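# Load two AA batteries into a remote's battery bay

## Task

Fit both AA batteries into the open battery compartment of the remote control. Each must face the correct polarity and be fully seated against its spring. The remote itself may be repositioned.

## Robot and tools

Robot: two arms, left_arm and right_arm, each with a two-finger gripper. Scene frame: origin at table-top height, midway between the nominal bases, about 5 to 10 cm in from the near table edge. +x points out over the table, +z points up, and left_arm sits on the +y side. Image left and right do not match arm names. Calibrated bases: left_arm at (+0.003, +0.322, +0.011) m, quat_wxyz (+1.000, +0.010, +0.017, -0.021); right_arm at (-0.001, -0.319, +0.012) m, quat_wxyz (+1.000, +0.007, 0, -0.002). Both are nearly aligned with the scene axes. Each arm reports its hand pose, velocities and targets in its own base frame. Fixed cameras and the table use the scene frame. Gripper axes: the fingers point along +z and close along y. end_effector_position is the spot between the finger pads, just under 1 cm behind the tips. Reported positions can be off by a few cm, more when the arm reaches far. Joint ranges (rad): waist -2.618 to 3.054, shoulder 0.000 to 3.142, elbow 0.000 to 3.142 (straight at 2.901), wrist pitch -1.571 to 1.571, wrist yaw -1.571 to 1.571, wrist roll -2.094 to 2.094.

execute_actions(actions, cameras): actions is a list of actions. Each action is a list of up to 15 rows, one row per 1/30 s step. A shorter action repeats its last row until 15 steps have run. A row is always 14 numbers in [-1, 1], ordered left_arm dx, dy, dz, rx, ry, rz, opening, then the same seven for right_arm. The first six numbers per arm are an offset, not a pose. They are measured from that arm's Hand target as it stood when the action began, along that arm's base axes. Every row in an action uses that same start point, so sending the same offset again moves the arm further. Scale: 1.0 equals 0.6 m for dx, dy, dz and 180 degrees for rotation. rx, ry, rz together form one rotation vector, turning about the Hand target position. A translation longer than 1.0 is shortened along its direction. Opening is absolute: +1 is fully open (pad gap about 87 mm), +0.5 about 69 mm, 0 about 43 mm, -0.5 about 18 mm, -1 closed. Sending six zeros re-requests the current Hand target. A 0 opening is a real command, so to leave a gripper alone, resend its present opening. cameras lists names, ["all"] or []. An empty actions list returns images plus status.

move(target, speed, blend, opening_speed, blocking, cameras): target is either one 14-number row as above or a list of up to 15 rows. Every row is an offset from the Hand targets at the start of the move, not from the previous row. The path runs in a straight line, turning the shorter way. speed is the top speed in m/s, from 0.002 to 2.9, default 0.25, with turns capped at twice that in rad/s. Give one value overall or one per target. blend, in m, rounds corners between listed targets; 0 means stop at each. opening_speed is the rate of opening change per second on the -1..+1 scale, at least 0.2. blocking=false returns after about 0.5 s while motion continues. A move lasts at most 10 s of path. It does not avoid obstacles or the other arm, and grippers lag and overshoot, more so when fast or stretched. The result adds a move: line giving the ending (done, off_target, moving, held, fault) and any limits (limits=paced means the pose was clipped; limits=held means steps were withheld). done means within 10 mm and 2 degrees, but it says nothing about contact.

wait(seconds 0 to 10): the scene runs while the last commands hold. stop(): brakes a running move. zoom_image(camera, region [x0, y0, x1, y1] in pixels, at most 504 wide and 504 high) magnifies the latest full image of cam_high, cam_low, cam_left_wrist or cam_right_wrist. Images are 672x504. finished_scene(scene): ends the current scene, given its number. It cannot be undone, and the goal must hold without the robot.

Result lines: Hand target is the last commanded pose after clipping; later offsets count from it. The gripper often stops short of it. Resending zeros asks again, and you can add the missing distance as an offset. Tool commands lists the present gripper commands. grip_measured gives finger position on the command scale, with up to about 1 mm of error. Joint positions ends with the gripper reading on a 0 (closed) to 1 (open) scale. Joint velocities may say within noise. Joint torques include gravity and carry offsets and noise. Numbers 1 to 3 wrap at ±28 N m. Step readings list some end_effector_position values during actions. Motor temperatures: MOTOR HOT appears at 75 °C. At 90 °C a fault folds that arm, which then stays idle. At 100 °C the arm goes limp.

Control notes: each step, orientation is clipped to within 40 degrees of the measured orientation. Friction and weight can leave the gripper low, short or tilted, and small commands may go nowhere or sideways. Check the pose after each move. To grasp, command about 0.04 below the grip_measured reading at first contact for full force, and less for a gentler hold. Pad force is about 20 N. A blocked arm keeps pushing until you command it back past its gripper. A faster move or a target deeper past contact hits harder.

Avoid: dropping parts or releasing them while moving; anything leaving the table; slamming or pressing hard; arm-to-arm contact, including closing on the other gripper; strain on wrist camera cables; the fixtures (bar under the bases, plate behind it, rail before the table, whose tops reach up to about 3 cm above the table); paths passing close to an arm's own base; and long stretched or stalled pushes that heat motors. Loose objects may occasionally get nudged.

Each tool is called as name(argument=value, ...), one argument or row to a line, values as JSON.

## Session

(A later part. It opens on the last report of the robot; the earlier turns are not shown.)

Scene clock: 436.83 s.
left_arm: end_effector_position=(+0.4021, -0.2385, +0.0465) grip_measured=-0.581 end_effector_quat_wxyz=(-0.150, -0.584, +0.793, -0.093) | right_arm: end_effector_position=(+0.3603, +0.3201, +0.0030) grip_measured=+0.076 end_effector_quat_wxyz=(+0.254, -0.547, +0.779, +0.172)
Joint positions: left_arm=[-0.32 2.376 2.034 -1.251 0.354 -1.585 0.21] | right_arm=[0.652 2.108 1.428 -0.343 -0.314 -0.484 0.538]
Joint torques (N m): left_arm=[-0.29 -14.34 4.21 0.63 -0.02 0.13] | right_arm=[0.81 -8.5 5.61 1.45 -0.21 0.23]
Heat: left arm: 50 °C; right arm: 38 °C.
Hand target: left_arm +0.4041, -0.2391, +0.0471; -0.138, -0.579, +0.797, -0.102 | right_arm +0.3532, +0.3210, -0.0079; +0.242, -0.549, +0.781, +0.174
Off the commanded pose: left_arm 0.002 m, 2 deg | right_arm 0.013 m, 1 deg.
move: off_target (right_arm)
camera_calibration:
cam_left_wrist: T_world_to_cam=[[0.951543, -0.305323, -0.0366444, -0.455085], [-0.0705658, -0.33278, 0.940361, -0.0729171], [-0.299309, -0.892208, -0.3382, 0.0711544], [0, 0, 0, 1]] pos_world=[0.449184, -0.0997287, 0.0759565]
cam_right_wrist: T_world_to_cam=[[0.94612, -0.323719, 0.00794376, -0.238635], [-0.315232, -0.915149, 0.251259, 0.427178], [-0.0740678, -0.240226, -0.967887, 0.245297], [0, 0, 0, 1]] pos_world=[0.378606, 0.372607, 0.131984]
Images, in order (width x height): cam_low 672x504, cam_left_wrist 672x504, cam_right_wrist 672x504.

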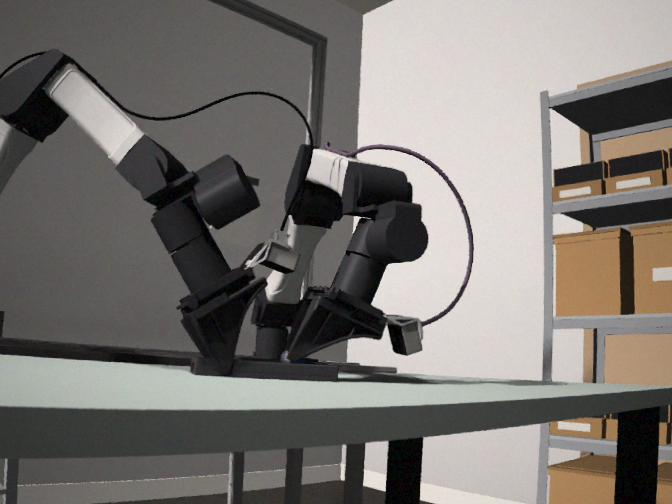

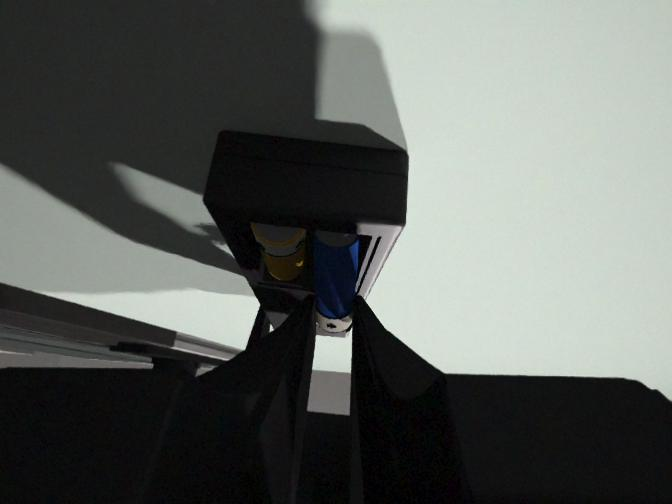

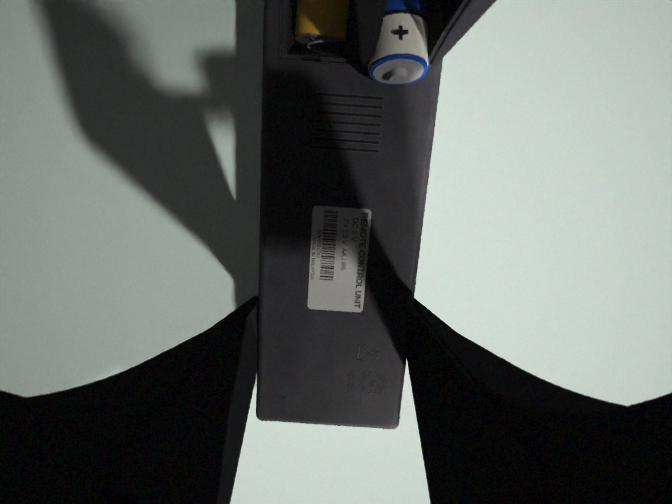

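move(
  target=[
    [0.0114,0.0313,-0.008,0,0,0,-0.66,0,0,0,0,0,0,0.0],
  ],
  speed=0.05,
  cameras=["cam_right_wrist","cam_left_wrist"],
)

zoom_image(
  camera="cam_left_wrist",
  region=[236, 150, 436, 350],
)

zoom_image(
  camera="cam_right_wrist",
  region=[236, 0, 476, 120],
)

Scene clock: 438.20 s.
left_arm: end_effector_position=(+0.4057, -0.2307, +0.0464) grip_measured=-0.581 end_effector_quat_wxyz=(-0.151, -0.576, +0.797, -0.103) | right_arm: end_effector_position=(+0.3619, +0.3213, +0.0039) grip_measured=+0.076 end_effector_quat_wxyz=(+0.258, -0.547, +0.777, +0.172)
Joint positions: left_arm=[-0.297 2.376 2.027 -1.242 0.368 -1.545 0.21] | right_arm=[0.652 2.108 1.428 -0.333 -0.314 -0.484 0.538]
Joint torques (N m): left_arm=[1.42 -13.08 5.09 0.47 -0.19 0.18] | right_arm=[0.83 -8.53 5.56 1.39 -0.2 0.19]
Heat: left arm: 50 °C; right arm: 38 °C.
Hand target: left_arm +0.4109, -0.2204, +0.0423; -0.138, -0.579, +0.797, -0.101 | right_arm +0.3533, +0.3210, -0.0079; +0.242, -0.549, +0.781, +0.174
Off the commanded pose: left_arm 0.012 m, 2 deg | right_arm 0.015 m, 2 deg.
move: off_target (left_arm, right_arm)
camera_calibration:
cam_left_wrist: T_world_to_cam=[[0.947317, -0.319698, -0.0195791, -0.458597], [-0.0864552, -0.314083, 0.945451, -0.0593618], [-0.308408, -0.893949, -0.325175, 0.0817119], [0, 0, 0, 1]] pos_world=[0.454505, -0.0922107, 0.0737155]
cam_right_wrist: T_world_to_cam=[[0.946024, -0.323835, 0.0129835, -0.239758], [-0.317077, -0.916504, 0.243889, 0.42975], [-0.0670806, -0.234842, -0.969716, 0.242311], [0, 0, 0, 1]] pos_world=[0.379336, 0.37313, 0.133275]
Images, in order (width x height): cam_left_wrist 672x504, cam_right_wrist 672x504.

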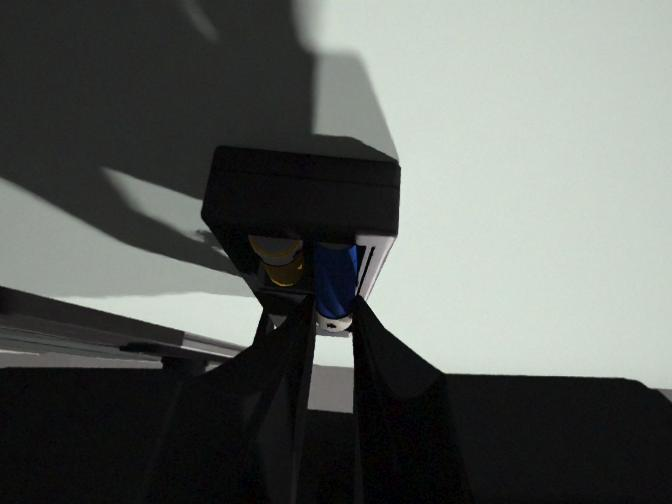

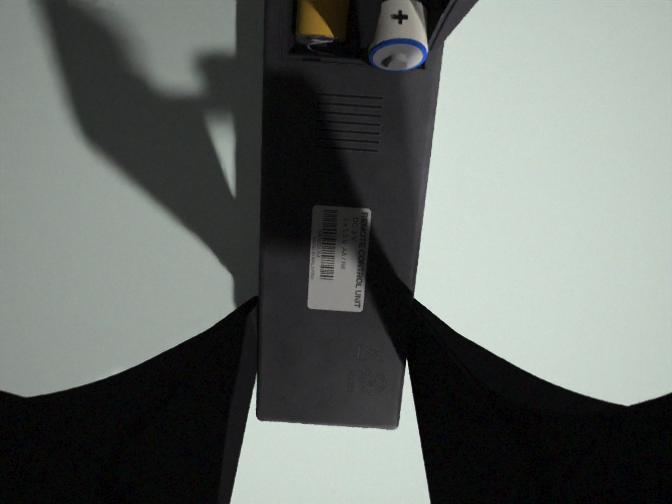

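Scaled by 2.520 from the camera's 672x504 image, which has a finer 960x720 frame.

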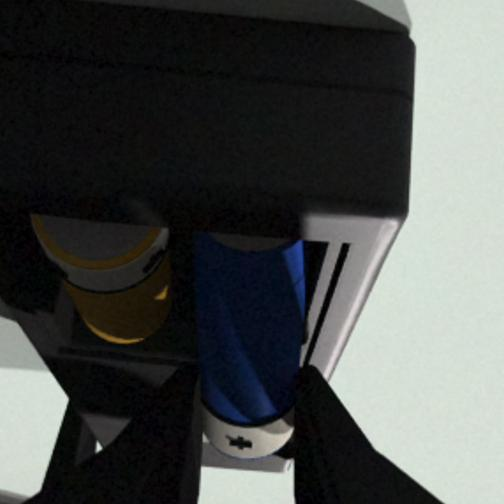

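Scaled by 2.100 from the camera's 672x504 image, which has a finer 960x720 frame.

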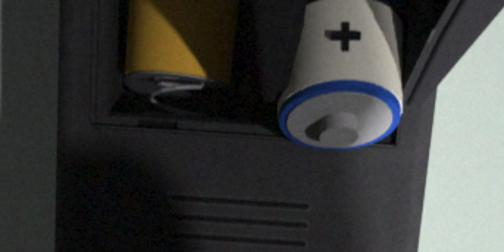

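move(
  target=[
    [0.010,0.028,-0.004,0,0,0,-0.66,0,0,0,0,0,0,0.0],
  ],
  speed=0.05,
  cameras=["cam_right_wrist","cam_left_wrist"],
)

zoom_image(
  camera="cam_left_wrist",
  region=[236, 150, 436, 350],
)

zoom_image(
  camera="cam_right_wrist",
  region=[236, 0, 476, 120],
)

Scene clock: 439.53 s.
left_arm: end_effector_position=(+0.4097, -0.2212, +0.0485) grip_measured=-0.581 end_effector_quat_wxyz=(-0.156, -0.570, +0.799, -0.114) | right_arm: end_effector_position=(+0.3679, +0.3259, +0.0073) grip_measured=+0.075 end_effector_quat_wxyz=(+0.274, -0.547, +0.772, +0.173)
Joint positions: left_arm=[-0.268 2.376 2.027 -1.243 0.388 -1.503 0.21] | right_arm=[0.652 2.108 1.428 -0.301 -0.314 -0.484 0.537]
Joint torques (N m): left_arm=[2.22 -11.97 6.08 0.34 -0.42 0.18] | right_arm=[0.85 -8.64 5.86 1.09 -0.23 0.24]
Heat: left arm: 51 °C; right arm: 37 °C.
Hand target: left_arm +0.4170, -0.2036, +0.0399; -0.138, -0.579, +0.797, -0.102 | right_arm +0.3532, +0.3210, -0.0079; +0.242, -0.549, +0.781, +0.174
Off the commanded pose: left_arm 0.021 m, 3 deg | right_arm 0.022 m, 4 deg.
move: off_target (left_arm, right_arm)
camera_calibration:
cam_left_wrist: T_world_to_cam=[[0.944537, -0.328378, -0.00415633, -0.460719], [-0.0967444, -0.290323, 0.952026, -0.0488627], [-0.313831, -0.898822, -0.305989, 0.0923358], [0, 0, 0, 1]] pos_world=[0.459417, -0.0824826, 0.0728574]
cam_right_wrist: T_world_to_cam=[[0.945443, -0.32429, 0.0311945, -0.243767], [-0.323106, -0.921094, 0.217227, 0.438935], [-0.0417115, -0.215455, -0.975623, 0.231431], [0, 0, 0, 1]] pos_world=[0.381944, 0.375113, 0.138045]
Images, in order (width x height): cam_left_wrist 672x504, cam_right_wrist 672x504.

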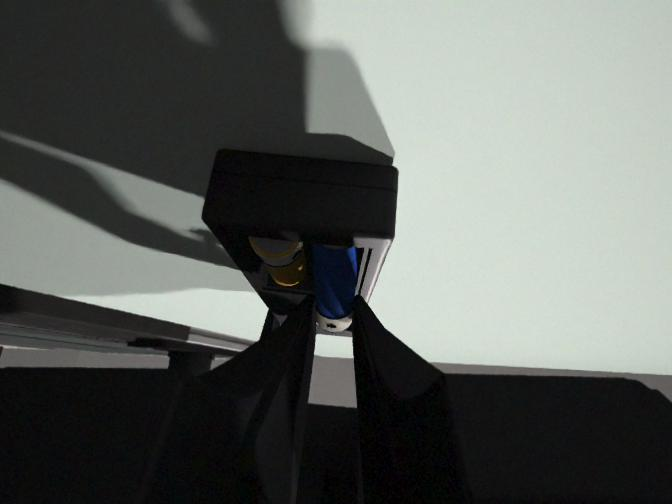

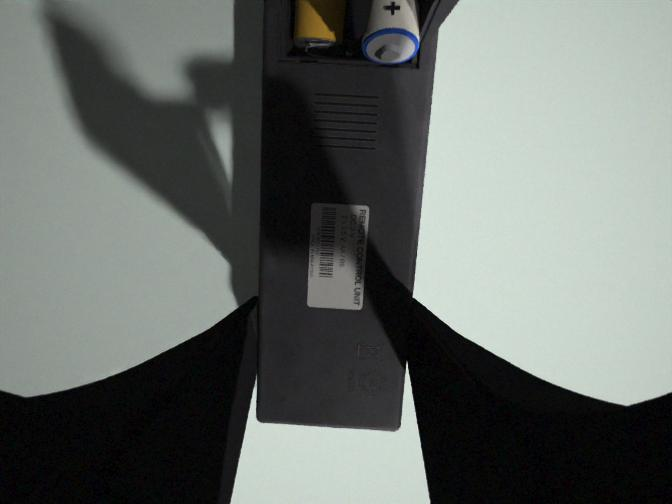

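Scaled by 2.520 from the camera's 672x504 image, which has a finer 960x720 frame.

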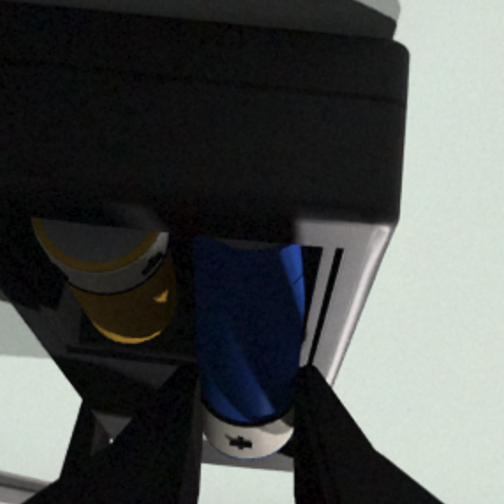

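Scaled by 2.100 from the camera's 672x504 image, which has a finer 960x720 frame.

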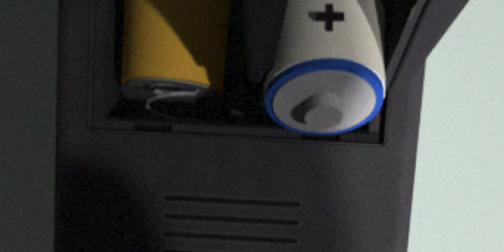

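move(
  target=[
    [0.006,0.018,-0.014,0,0,0,-0.66,-0.006,-0.018,-0.012,0,0,0,0.0],
  ],
  speed=0.05,
  cameras=["cam_right_wrist","cam_low"],
)

zoom_image(
  camera="cam_low",
  region=[180, 320, 380, 400],
)

zoom_image(
  camera="cam_right_wrist",
  region=[236, 0, 476, 120],
)

Scene clock: 440.87 s.
left_arm: end_effector_position=(+0.4117, -0.2156, +0.0486) grip_measured=-0.581 end_effector_quat_wxyz=(-0.160, -0.566, +0.800, -0.121) | right_arm: end_effector_position=(+0.3695, +0.3300, +0.0035) grip_measured=+0.073 end_effector_quat_wxyz=(+0.290, -0.547, +0.764, +0.180)
Joint positions: left_arm=[-0.25 2.38 2.027 -1.244 0.403 -1.476 0.21] | right_arm=[0.652 2.108 1.392 -0.228 -0.327 -0.484 0.537]
Joint torques (N m): left_arm=[2.58 -11.14 5.23 0.45 -0.59 0.18] | right_arm=[-0.38 -9.73 3.69 0.74 -0.11 0.06]
Heat: left arm: 51 °C; right arm: 37 °C.
Hand target: left_arm +0.4206, -0.1928, +0.0315; -0.138, -0.579, +0.797, -0.102 | right_arm +0.3496, +0.3101, -0.0151; +0.242, -0.549, +0.781, +0.174
Off the commanded pose: left_arm 0.030 m, 4 deg | right_arm 0.034 m, 6 deg.
move: off_target (left_arm, right_arm)
camera_calibration:
cam_right_wrist: T_world_to_cam=[[0.947004, -0.318383, 0.042604, -0.246415], [-0.3207, -0.929567, 0.181817, 0.446018], [-0.0182842, -0.185845, -0.982409, 0.210314], [0, 0, 0, 1]] pos_world=[0.380239, 0.375234, 0.136019]
Images, in order (width x height): cam_low 672x504, cam_right_wrist 672x504.

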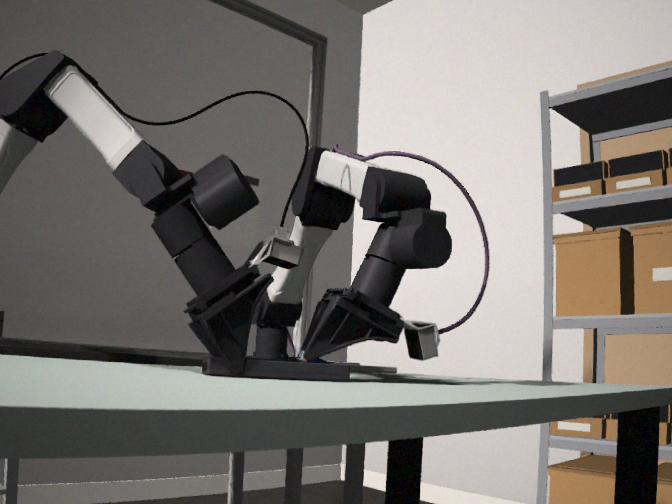

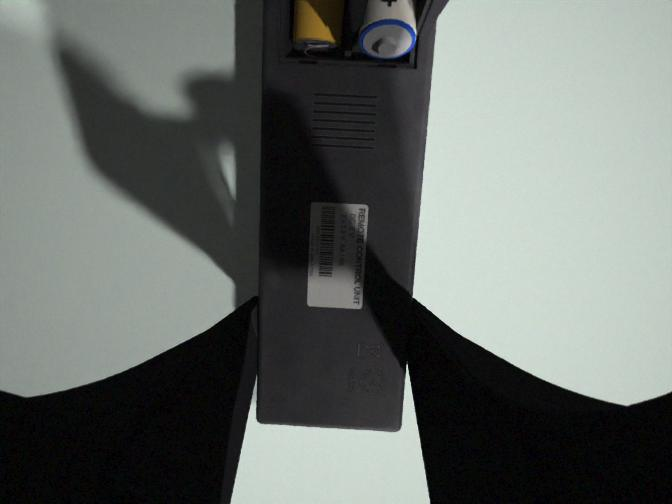

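Scaled by 2.520 from the camera's 672x504 image, which has a finer 960x720 frame.

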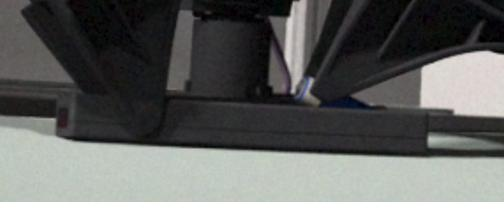

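Scaled by 2.100 from the camera's 672x504 image, which has a finer 960x720 frame.

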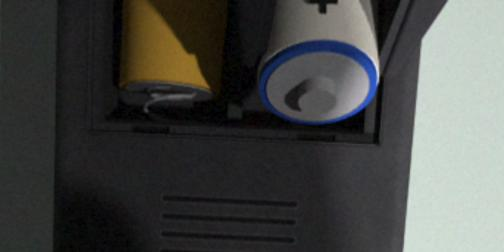

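move(
  target=[
    [-0.016,-0.044,-0.01,0,0,0,-0.66,0,0,0,0,0,0,0.0],
    [-0.016,-0.044,-0.03,0,0,0,-0.66,0,0,0,0,0,0,0.0],
  ],
  speed=0.05,
  cameras=["cam_right_wrist","cam_left_wrist"],
)

zoom_image(
  camera="cam_left_wrist",
  region=[236, 150, 436, 350],
)

zoom_image(
  camera="cam_right_wrist",
  region=[236, 0, 476, 120],
)

Scene clock: 443.37 s.
left_arm: end_effector_position=(+0.4081, -0.2233, +0.0426) grip_measured=-0.581 end_effector_quat_wxyz=(-0.164, -0.569, +0.796, -0.126) | right_arm: end_effector_position=(+0.3674, +0.3282, +0.0017) grip_measured=+0.071 end_effector_quat_wxyz=(+0.285, -0.544, +0.768, +0.182)
Joint positions: left_arm=[-0.264 2.366 1.974 -1.192 0.416 -1.503 0.21] | right_arm=[0.65 2.108 1.388 -0.235 -0.331 -0.476 0.536]
Joint torques (N m): left_arm=[-0.92 -9.96 2.54 0.93 -0.73 -0.13] | right_arm=[-0.28 -9.8 3.93 0.82 -0.09 -0.03]
Heat: left arm: 50 °C; right arm: 37 °C.
Hand target: left_arm +0.4110, -0.2191, +0.0135; -0.138, -0.579, +0.797, -0.101 | right_arm +0.3497, +0.3102, -0.0150; +0.242, -0.549, +0.781, +0.174
Off the commanded pose: left_arm 0.030 m, 4 deg | right_arm 0.030 m, 5 deg.
move: off_target (left_arm, right_arm)
camera_calibration:
cam_left_wrist: T_world_to_cam=[[0.945808, -0.324666, 0.00629111, -0.460107], [-0.0963648, -0.262122, 0.960212, -0.0383552], [-0.310099, -0.908782, -0.279203, 0.0832917], [0, 0, 0, 1]] pos_world=[0.457306, -0.0837408, 0.062979]
cam_right_wrist: T_world_to_cam=[[0.945615, -0.323977, 0.0291713, -0.242551], [-0.323526, -0.92738, 0.187876, 0.44438], [-0.0338146, -0.187096, -0.98176, 0.214352], [0, 0, 0, 1]] pos_world=[0.380377, 0.373633, 0.13403]
Images, in order (width x height): cam_left_wrist 672x504, cam_right_wrist 672x504.

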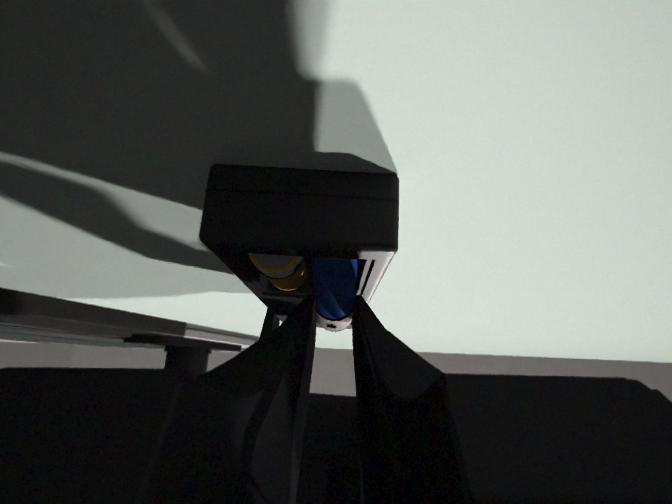

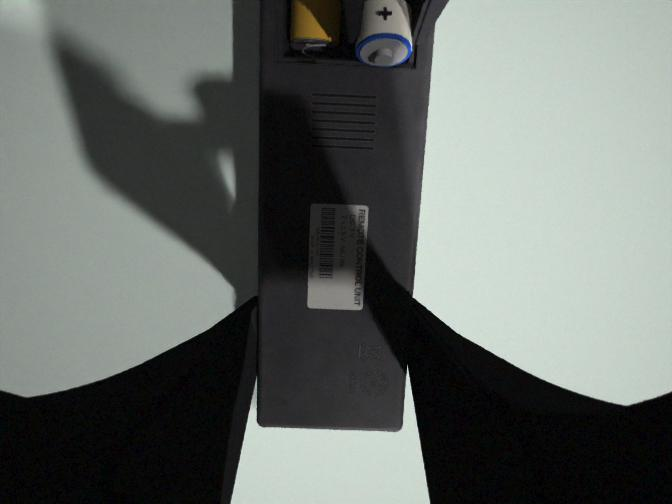

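Scaled by 2.520 from the camera's 672x504 image, which has a finer 960x720 frame.

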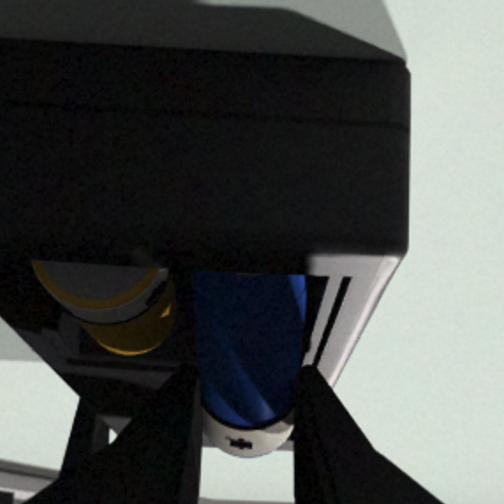

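Scaled by 2.100 from the camera's 672x504 image, which has a finer 960x720 frame.

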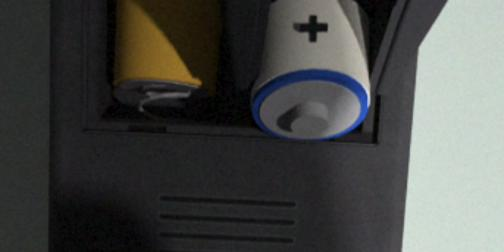

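move(
  target=[
    [0.018,0.053,-0.01,0,0,0,-0.66,-0.004,-0.012,0,0,0,0,0.0],
  ],
  speed=0.05,
  cameras=["cam_right_wrist","cam_left_wrist"],
)

zoom_image(
  camera="cam_left_wrist",
  region=[236, 150, 436, 350],
)

zoom_image(
  camera="cam_right_wrist",
  region=[236, 0, 476, 120],
)

Scene clock: 445.03 s.
left_arm: end_effector_position=(+0.4099, -0.2188, +0.0431) grip_measured=-0.581 end_effector_quat_wxyz=(-0.179, -0.561, +0.796, -0.143) | right_arm: end_effector_position=(+0.3672, +0.3275, +0.0014) grip_measured=+0.071 end_effector_quat_wxyz=(+0.291, -0.543, +0.765, +0.187)
Joint positions: left_arm=[-0.24 2.376 1.974 -1.191 0.462 -1.462 0.21] | right_arm=[0.645 2.1 1.365 -0.205 -0.342 -0.476 0.536]
Joint torques (N m): left_arm=[2.95 -8.84 4.51 0.67 -1.24 0.2] | right_arm=[-0.79 -10.65 3.4 0.66 -0.04 -0.13]
Heat: left arm: 50 °C; right arm: 37 °C.
Hand target: left_arm +0.4217, -0.1874, +0.0075; -0.138, -0.579, +0.797, -0.102 | right_arm +0.3471, +0.3030, -0.0151; +0.242, -0.549, +0.781, +0.174
Off the commanded pose: left_arm 0.049 m, 7 deg | right_arm 0.036 m, 6 deg.
move: off_target (left_arm, right_arm)
camera_calibration:
cam_left_wrist: T_world_to_cam=[[0.941973, -0.33521, 0.0179068, -0.461534], [-0.0953495, -0.216033, 0.971719, -0.0282043], [-0.321862, -0.917041, -0.235459, 0.0891042], [0, 0, 0, 1]] pos_world=[0.460742, -0.0790916, 0.0566516]
cam_right_wrist: T_world_to_cam=[[0.945996, -0.322849, 0.0293188, -0.243046], [-0.322966, -0.930784, 0.171272, 0.444611], [-0.0280056, -0.171492, -0.984787, 0.206588], [0, 0, 0, 1]] pos_world=[0.3793, 0.370798, 0.134422]
Images, in order (width x height): cam_left_wrist 672x504, cam_right_wrist 672x504.

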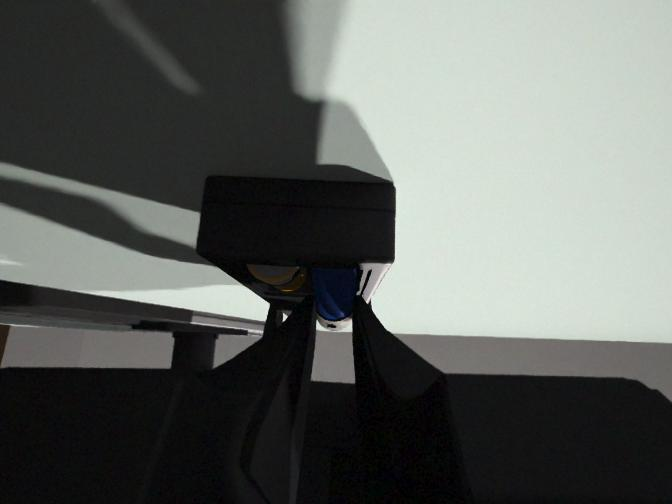

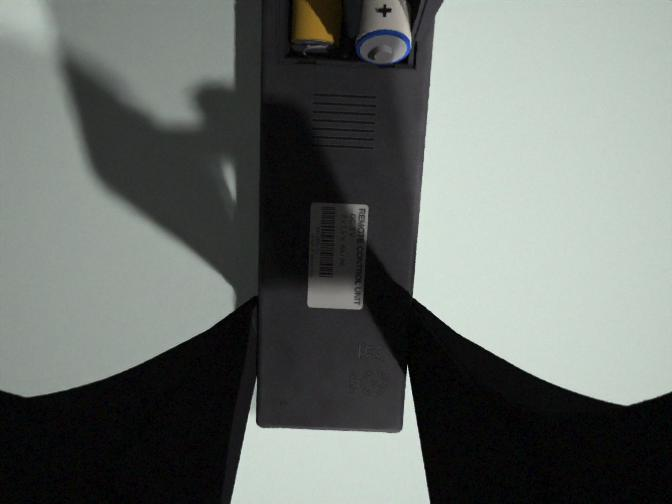

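Scaled by 2.520 from the camera's 672x504 image, which has a finer 960x720 frame.

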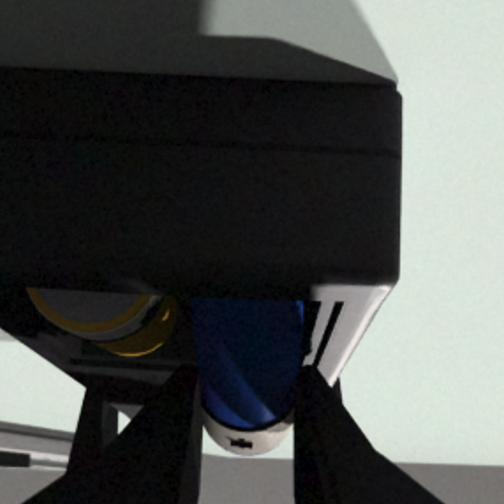

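Scaled by 2.100 from the camera's 672x504 image, which has a finer 960x720 frame.

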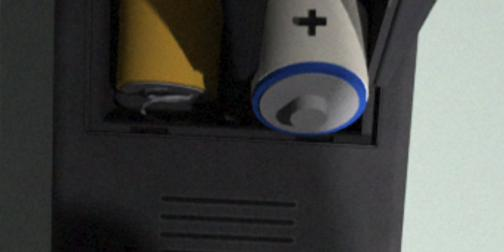

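move(
  target=[
    [0.017,0.047,0.0,0.03,-0.011,0,-0.66,-0.006,-0.02,0,0,0,0,0.0],
  ],
  speed=0.05,
  cameras=["cam_right_wrist","cam_left_wrist"],
)

zoom_image(
  camera="cam_left_wrist",
  region=[236, 150, 436, 350],
)

zoom_image(
  camera="cam_right_wrist",
  region=[236, 0, 476, 120],
)

Scene clock: 447.53 s.
left_arm: end_effector_position=(+0.4092, -0.2136, +0.0419) grip_measured=-0.581 end_effector_quat_wxyz=(-0.176, -0.553, +0.802, -0.140) | right_arm: end_effector_position=(+0.3682, +0.3259, +0.0015) grip_measured=+0.071 end_effector_quat_wxyz=(+0.306, -0.543, +0.758, +0.193)
Joint positions: left_arm=[-0.232 2.377 1.974 -1.198 0.453 -1.432 0.21] | right_arm=[0.636 2.084 1.319 -0.144 -0.359 -0.483 0.536]
Joint torques (N m): left_arm=[4.83 -9.85 7.16 0.4 -2.25 0.16] | right_arm=[-1.52 -11.58 3.06 0.22 0.06 -0.25]
Heat: left arm: 50 °C; right arm: 37 °C.
Hand target: left_arm +0.4319, -0.1593, +0.0074; -0.097, -0.583, +0.803, -0.074 | right_arm +0.3436, +0.2910, -0.0152; +0.242, -0.549, +0.781, +0.174
Off the commanded pose: left_arm 0.068 m, 12 deg | right_arm 0.046 m, 8 deg.
move: off_target (left_arm, right_arm)
camera_calibration:
cam_left_wrist: T_world_to_cam=[[0.935222, -0.353339, 0.0226367, -0.460376], [-0.106764, -0.22047, 0.969533, -0.0222701], [-0.337583, -0.909145, -0.243912, 0.101927], [0, 0, 0, 1]] pos_world=[0.462585, -0.0749119, 0.0568743]
cam_right_wrist: T_world_to_cam=[[0.947171, -0.318065, 0.0412492, -0.246553], [-0.320689, -0.937149, 0.137514, 0.444688], [-0.0050819, -0.143478, -0.989641, 0.18884], [0, 0, 0, 1]] pos_world=[0.377094, 0.365413, 0.135903]
Images, in order (width x height): cam_left_wrist 672x504, cam_right_wrist 672x504.

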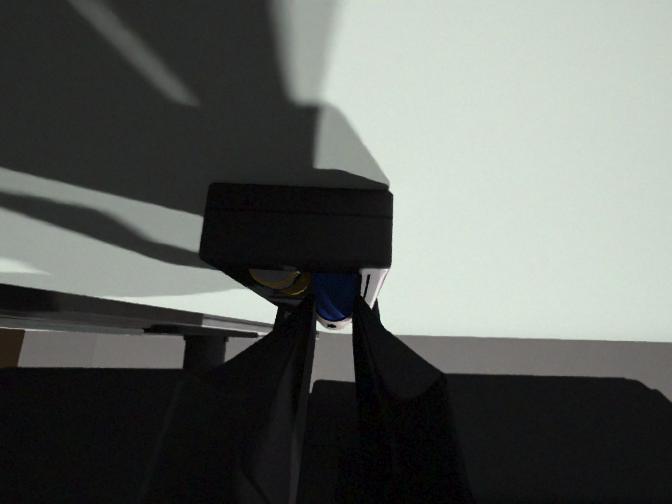

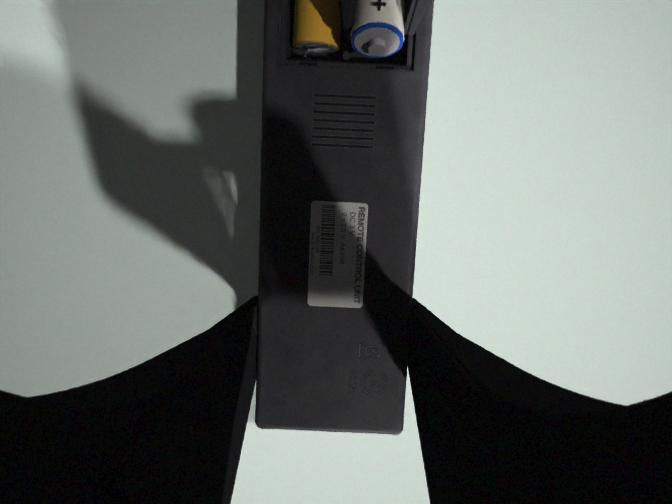

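Scaled by 2.520 from the camera's 672x504 image, which has a finer 960x720 frame.

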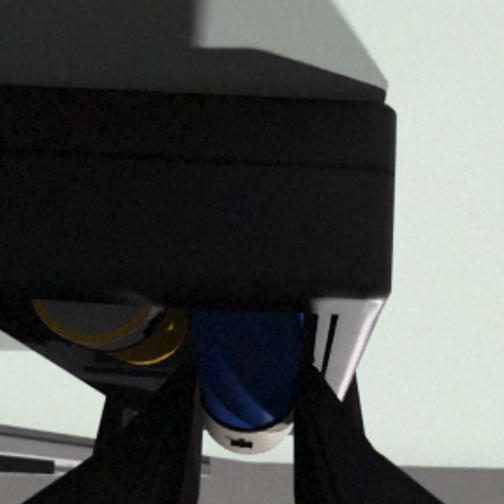

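Scaled by 2.100 from the camera's 672x504 image, which has a finer 960x720 frame.

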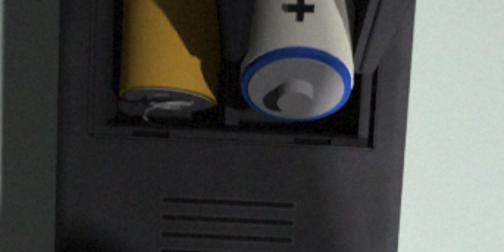

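move(
  target=[
    [0.009,0.025,0.0,0.03,-0.011,0,-0.66,-0.003,-0.01,0,0,0,0,0.0],
    [0.009,0.025,-0.01,0.06,-0.022,0,-0.66,-0.003,-0.01,0,0,0,0,0.0],
  ],
  speed=0.05,
  cameras=["cam_right_wrist","cam_low"],
)

zoom_image(
  camera="cam_low",
  region=[250, 330, 350, 390],
)

zoom_image(
  camera="cam_right_wrist",
  region=[236, 0, 476, 120],
)

Scene clock: 451.20 s.
left_arm: end_effector_position=(+0.4055, -0.2050, +0.0382) grip_measured=-0.582 end_effector_quat_wxyz=(-0.137, -0.554, +0.815, -0.097) | right_arm: end_effector_position=(+0.3684, +0.3301, +0.0023) grip_measured=+0.070 end_effector_quat_wxyz=(+0.320, -0.549, +0.745, +0.201)
Joint positions: left_arm=[-0.253 2.363 1.984 -1.229 0.335 -1.441 0.209] | right_arm=[0.636 2.08 1.298 -0.096 -0.381 -0.496 0.535]
Joint torques (N m): left_arm=[4.21 -11.03 6.13 0.79 -3.16 -0.07] | right_arm=[-2.32 -12.42 2.67 -0.09 0.24 -0.16]
Heat: left arm: 50 °C; right arm: 36 °C.
Hand target: left_arm +0.4373, -0.1442, +0.0016; -0.014, -0.587, +0.810, -0.018 | right_arm +0.3418, +0.2851, -0.0150; +0.242, -0.549, +0.781, +0.174
Off the commanded pose: left_arm 0.078 m, 17 deg | right_arm 0.055 m, 10 deg.
move: off_target (left_arm, right_arm)
camera_calibration:
cam_right_wrist: T_world_to_cam=[[0.953248, -0.29746, 0.0532622, -0.254565], [-0.301575, -0.947656, 0.104888, 0.445142], [0.0192743, -0.116047, -0.993057, 0.172318], [0, 0, 0, 1]] pos_world=[0.373586, 0.366116, 0.13799]
Images, in order (width x height): cam_low 672x504, cam_right_wrist 672x504.

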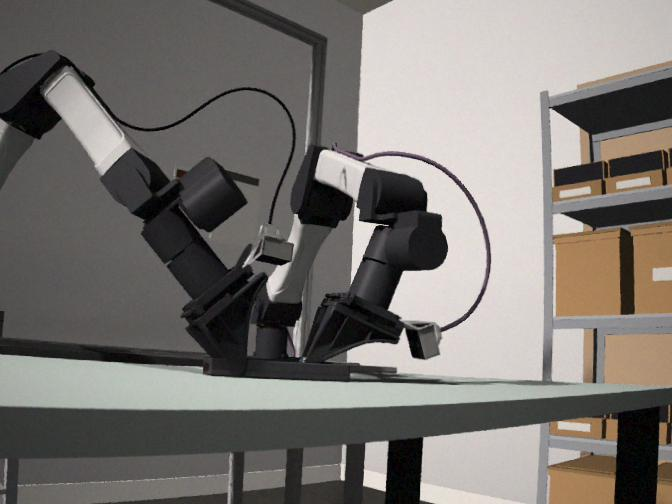

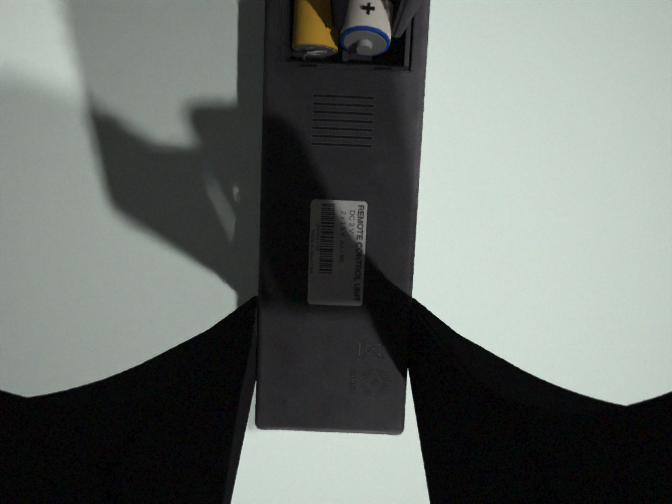

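Scaled by 5.040 from the camera's 672x504 image, which has a finer 960x720 frame.

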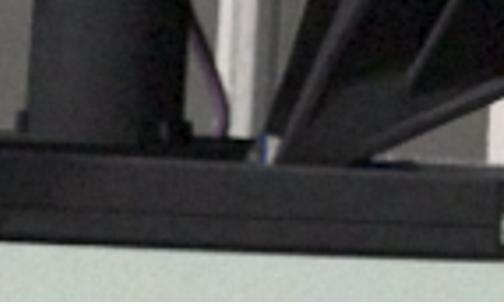

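Scaled by 2.100 from the camera's 672x504 image, which has a finer 960x720 frame.

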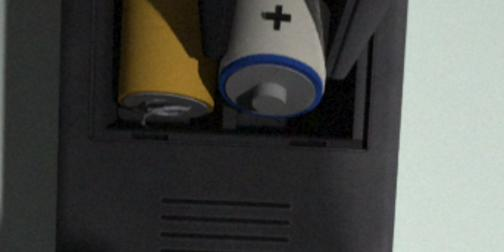

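move(
  target=[
    [0.025,-0.009,0.0,0,0,0,-0.66,0,0,0,0,0,0,0.0],
    [0.025,-0.009,-0.015,0.02,-0.007,0,-0.66,0,0,0,0,0,0,0.0],
  ],
  speed=0.05,
  cameras=["cam_right_wrist","cam_left_wrist"],
)

zoom_image(
  camera="cam_left_wrist",
  region=[236, 150, 436, 350],
)

zoom_image(
  camera="cam_right_wrist",
  region=[236, 0, 476, 120],
)

Scene clock: 453.80 s.
left_arm: end_effector_position=(+0.4068, -0.2058, +0.0380) grip_measured=-0.583 end_effector_quat_wxyz=(-0.118, -0.555, +0.821, -0.063) | right_arm: end_effector_position=(+0.3686, +0.3301, +0.0024) grip_measured=+0.070 end_effector_quat_wxyz=(+0.320, -0.550, +0.745, +0.200)
Joint positions: left_arm=[-0.28 2.397 2.068 -1.298 0.262 -1.461 0.208] | right_arm=[0.636 2.08 1.298 -0.096 -0.38 -0.498 0.535]
Joint torques (N m): left_arm=[4.01 -8.47 6.86 1.22 -3.1 -0.18] | right_arm=[-2.28 -12.6 2.78 -0.12 0.23 -0.14]
Heat: left arm: 50 °C; right arm: 36 °C.
Hand target: left_arm +0.4523, -0.1495, -0.0075; +0.014, -0.587, +0.810, +0.001 | right_arm +0.3419, +0.2851, -0.0150; +0.242, -0.549, +0.781, +0.174
Off the commanded pose: left_arm 0.085 m, 17 deg | right_arm 0.055 m, 10 deg.
move: off_target (left_arm, right_arm)
camera_calibration:
cam_left_wrist: T_world_to_cam=[[0.924529, -0.379404, -0.036022, -0.45414], [-0.128982, -0.400434, 0.907202, -0.04267], [-0.358621, -0.834089, -0.41915, 0.137968], [0, 0, 0, 1]] pos_world=[0.46384, -0.0743119, 0.0801804]
cam_right_wrist: T_world_to_cam=[[0.953551, -0.296108, 0.0553173, -0.25534], [-0.300471, -0.948006, 0.104887, 0.444923], [0.0213831, -0.116637, -0.992944, 0.171743], [0, 0, 0, 1]] pos_world=[0.373494, 0.366212, 0.137989]
Images, in order (width x height): cam_left_wrist 672x504, cam_right_wrist 672x504.

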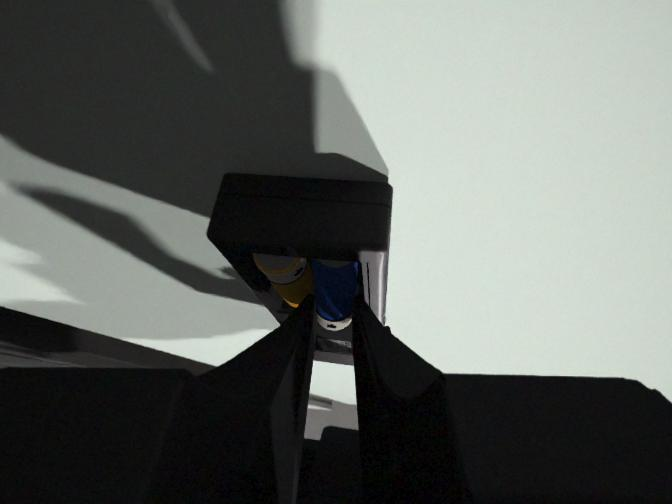

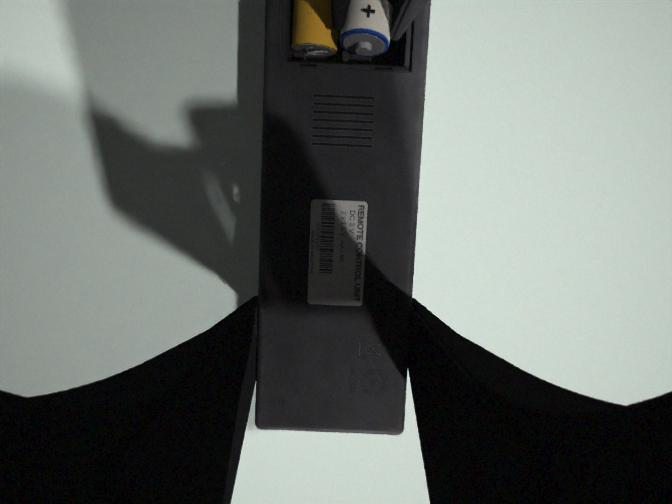

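Scaled by 2.520 from the camera's 672x504 image, which has a finer 960x720 frame.

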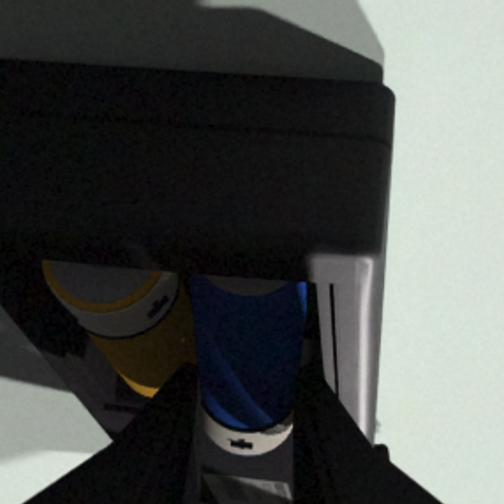

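Scaled by 2.100 from the camera's 672x504 image, which has a finer 960x720 frame.

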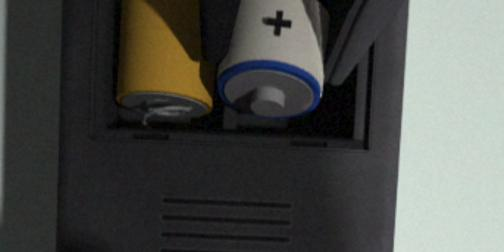

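move(
  target=[
    [-0.02,0.007,0.085,0,0,0,-0.66,0,0,0,0,0,0,0.0],
  ],
  speed=0.05,
  cameras=["cam_right_wrist","cam_left_wrist"],
)

zoom_image(
  camera="cam_left_wrist",
  region=[236, 150, 436, 350],
)

zoom_image(
  camera="cam_right_wrist",
  region=[236, 0, 476, 120],
)

Scene clock: 455.67 s.
left_arm: end_effector_position=(+0.4066, -0.2040, +0.0407) grip_measured=-0.583 end_effector_quat_wxyz=(-0.101, -0.559, +0.822, -0.048) | right_arm: end_effector_position=(+0.3700, +0.3310, +0.0034) grip_measured=+0.070 end_effector_quat_wxyz=(+0.324, -0.553, +0.741, +0.200)
Joint positions: left_arm=[-0.292 2.391 2.083 -1.317 0.218 -1.479 0.208] | right_arm=[0.636 2.08 1.298 -0.089 -0.381 -0.505 0.535]
Joint torques (N m): left_arm=[4.68 -15.97 9.17 0.26 -2.72 -0.07] | right_arm=[-2.21 -12.49 2.93 -0.17 0.27 -0.08]
Heat: left arm: 50 °C; right arm: 36 °C.
Hand target: left_arm +0.4404, -0.1454, +0.0436; +0.014, -0.587, +0.810, +0.001 | right_arm +0.3418, +0.2851, -0.0150; +0.242, -0.549, +0.781, +0.174
Off the commanded pose: left_arm 0.068 m, 15 deg | right_arm 0.057 m, 11 deg.
move: off_target (left_arm, right_arm)
camera_calibration:
cam_left_wrist: T_world_to_cam=[[0.9264, -0.37402, -0.0434866, -0.452568], [-0.136091, -0.440266, 0.887494, -0.0488014], [-0.351087, -0.816256, -0.458763, 0.142688], [0, 0, 0, 1]] pos_world=[0.462714, -0.0742851, 0.0890905]
cam_right_wrist: T_world_to_cam=[[0.954468, -0.29144, 0.0636629, -0.258319], [-0.296633, -0.949844, 0.0990213, 0.445291], [0.0316111, -0.113397, -0.993047, 0.168001], [0, 0, 0, 1]] pos_world=[0.373335, 0.366723, 0.139185]
Images, in order (width x height): cam_left_wrist 672x504, cam_right_wrist 672x504.

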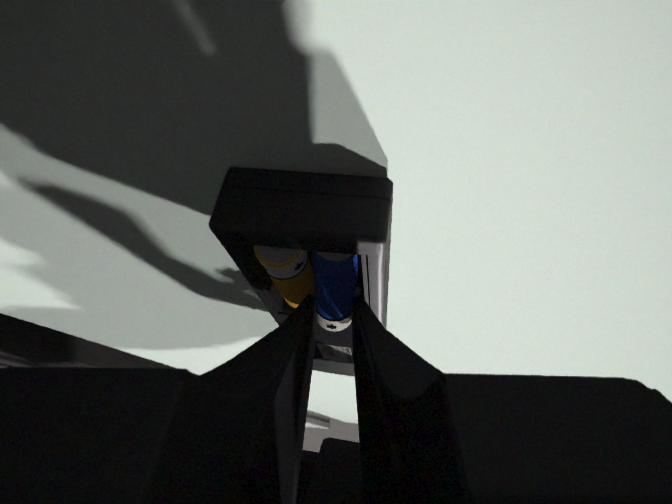

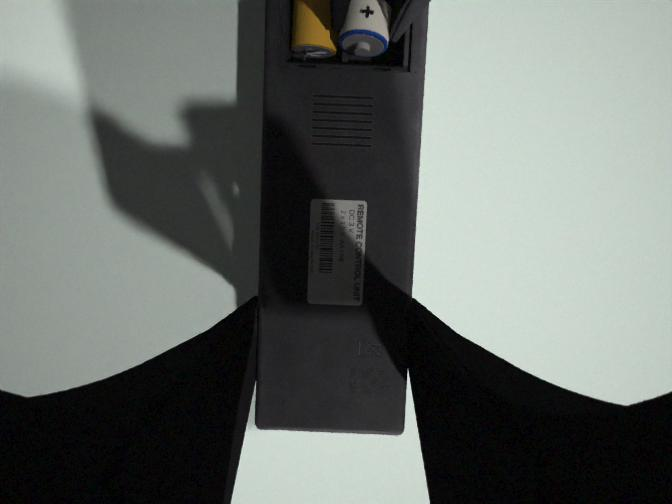

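Scaled by 2.520 from the camera's 672x504 image, which has a finer 960x720 frame.

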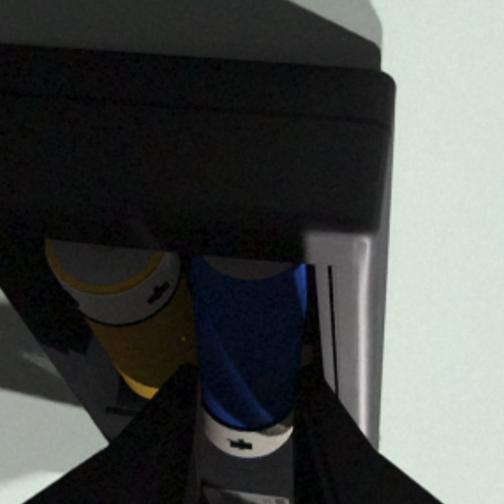

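Scaled by 2.100 from the camera's 672x504 image, which has a finer 960x720 frame.

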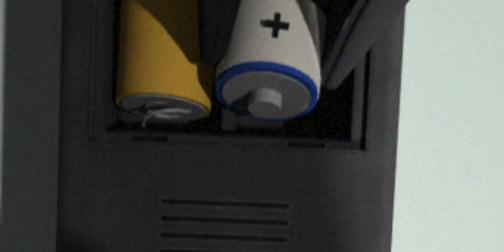

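move(
  target=[
    [0,0,0.02,0,0,0,-0.66,0,0,0,0,0,0,0.0],
  ],
  speed=0.04,
  cameras=["cam_right_wrist","cam_low"],
)

zoom_image(
  camera="cam_low",
  region=[200, 330, 400, 400],
)

zoom_image(
  camera="cam_right_wrist",
  region=[236, 0, 476, 120],
)

Scene clock: 457.63 s.
left_arm: end_effector_position=(+0.4091, -0.1997, +0.0489) grip_measured=-0.582 end_effector_quat_wxyz=(-0.088, -0.560, +0.823, -0.040) | right_arm: end_effector_position=(+0.3723, +0.3331, +0.0054) grip_measured=+0.069 end_effector_quat_wxyz=(+0.331, -0.555, +0.737, +0.200)
Joint positions: left_arm=[-0.292 2.388 2.12 -1.352 0.188 -1.482 0.209] | right_arm=[0.636 2.08 1.298 -0.074 -0.384 -0.51 0.535]
Joint torques (N m): left_arm=[4.49 -15.91 9.52 0.19 -2.42 -0.03] | right_arm=[-2.28 -12.57 2.74 -0.27 0.3 0.01]
Motor temperatures (°C): left_arm=[21 50 29 21 24 22 25] | right_arm=[19 34 36 28 22 22 21]
Heat: left arm: 50 °C; right arm: 36 °C.
Hand target: left_arm +0.4404, -0.1453, +0.0555; +0.014, -0.587, +0.810, +0.001 | right_arm +0.3419, +0.2850, -0.0151; +0.242, -0.549, +0.781, +0.174
Off the commanded pose: left_arm 0.063 m, 13 deg | right_arm 0.060 m, 12 deg.
move: off_target (left_arm, right_arm)
camera_calibration:
cam_right_wrist: T_world_to_cam=[[0.955199, -0.286511, 0.0742079, -0.261928], [-0.292378, -0.952398, 0.0863338, 0.447135], [0.0459399, -0.104163, -0.993499, 0.161797], [0, 0, 0, 1]] pos_world=[0.373493, 0.367659, 0.141579]
Images, in order (width x height): cam_low 672x504, cam_right_wrist 672x504.

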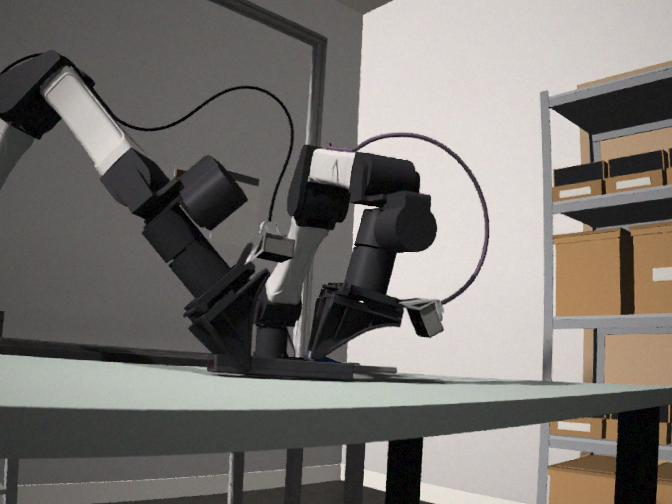

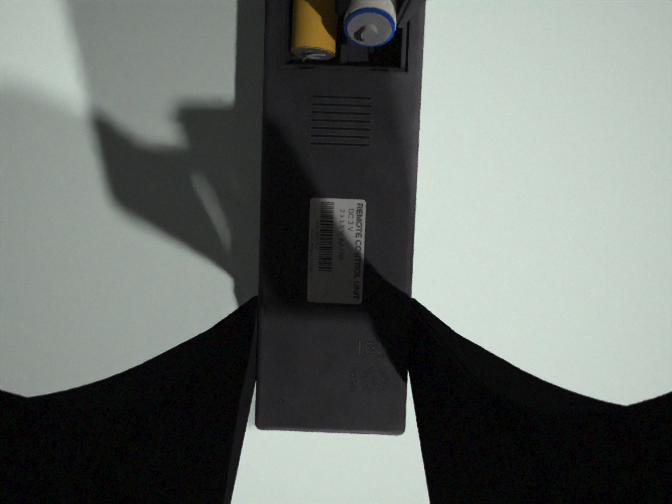

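Scaled by 2.520 from the camera's 672x504 image, which has a finer 960x720 frame.

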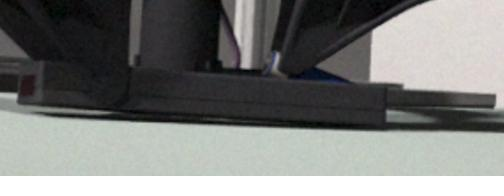

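Scaled by 2.100 from the camera's 672x504 image, which has a finer 960x720 frame.

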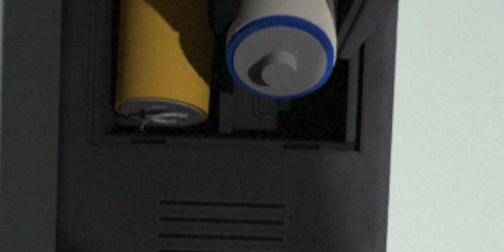

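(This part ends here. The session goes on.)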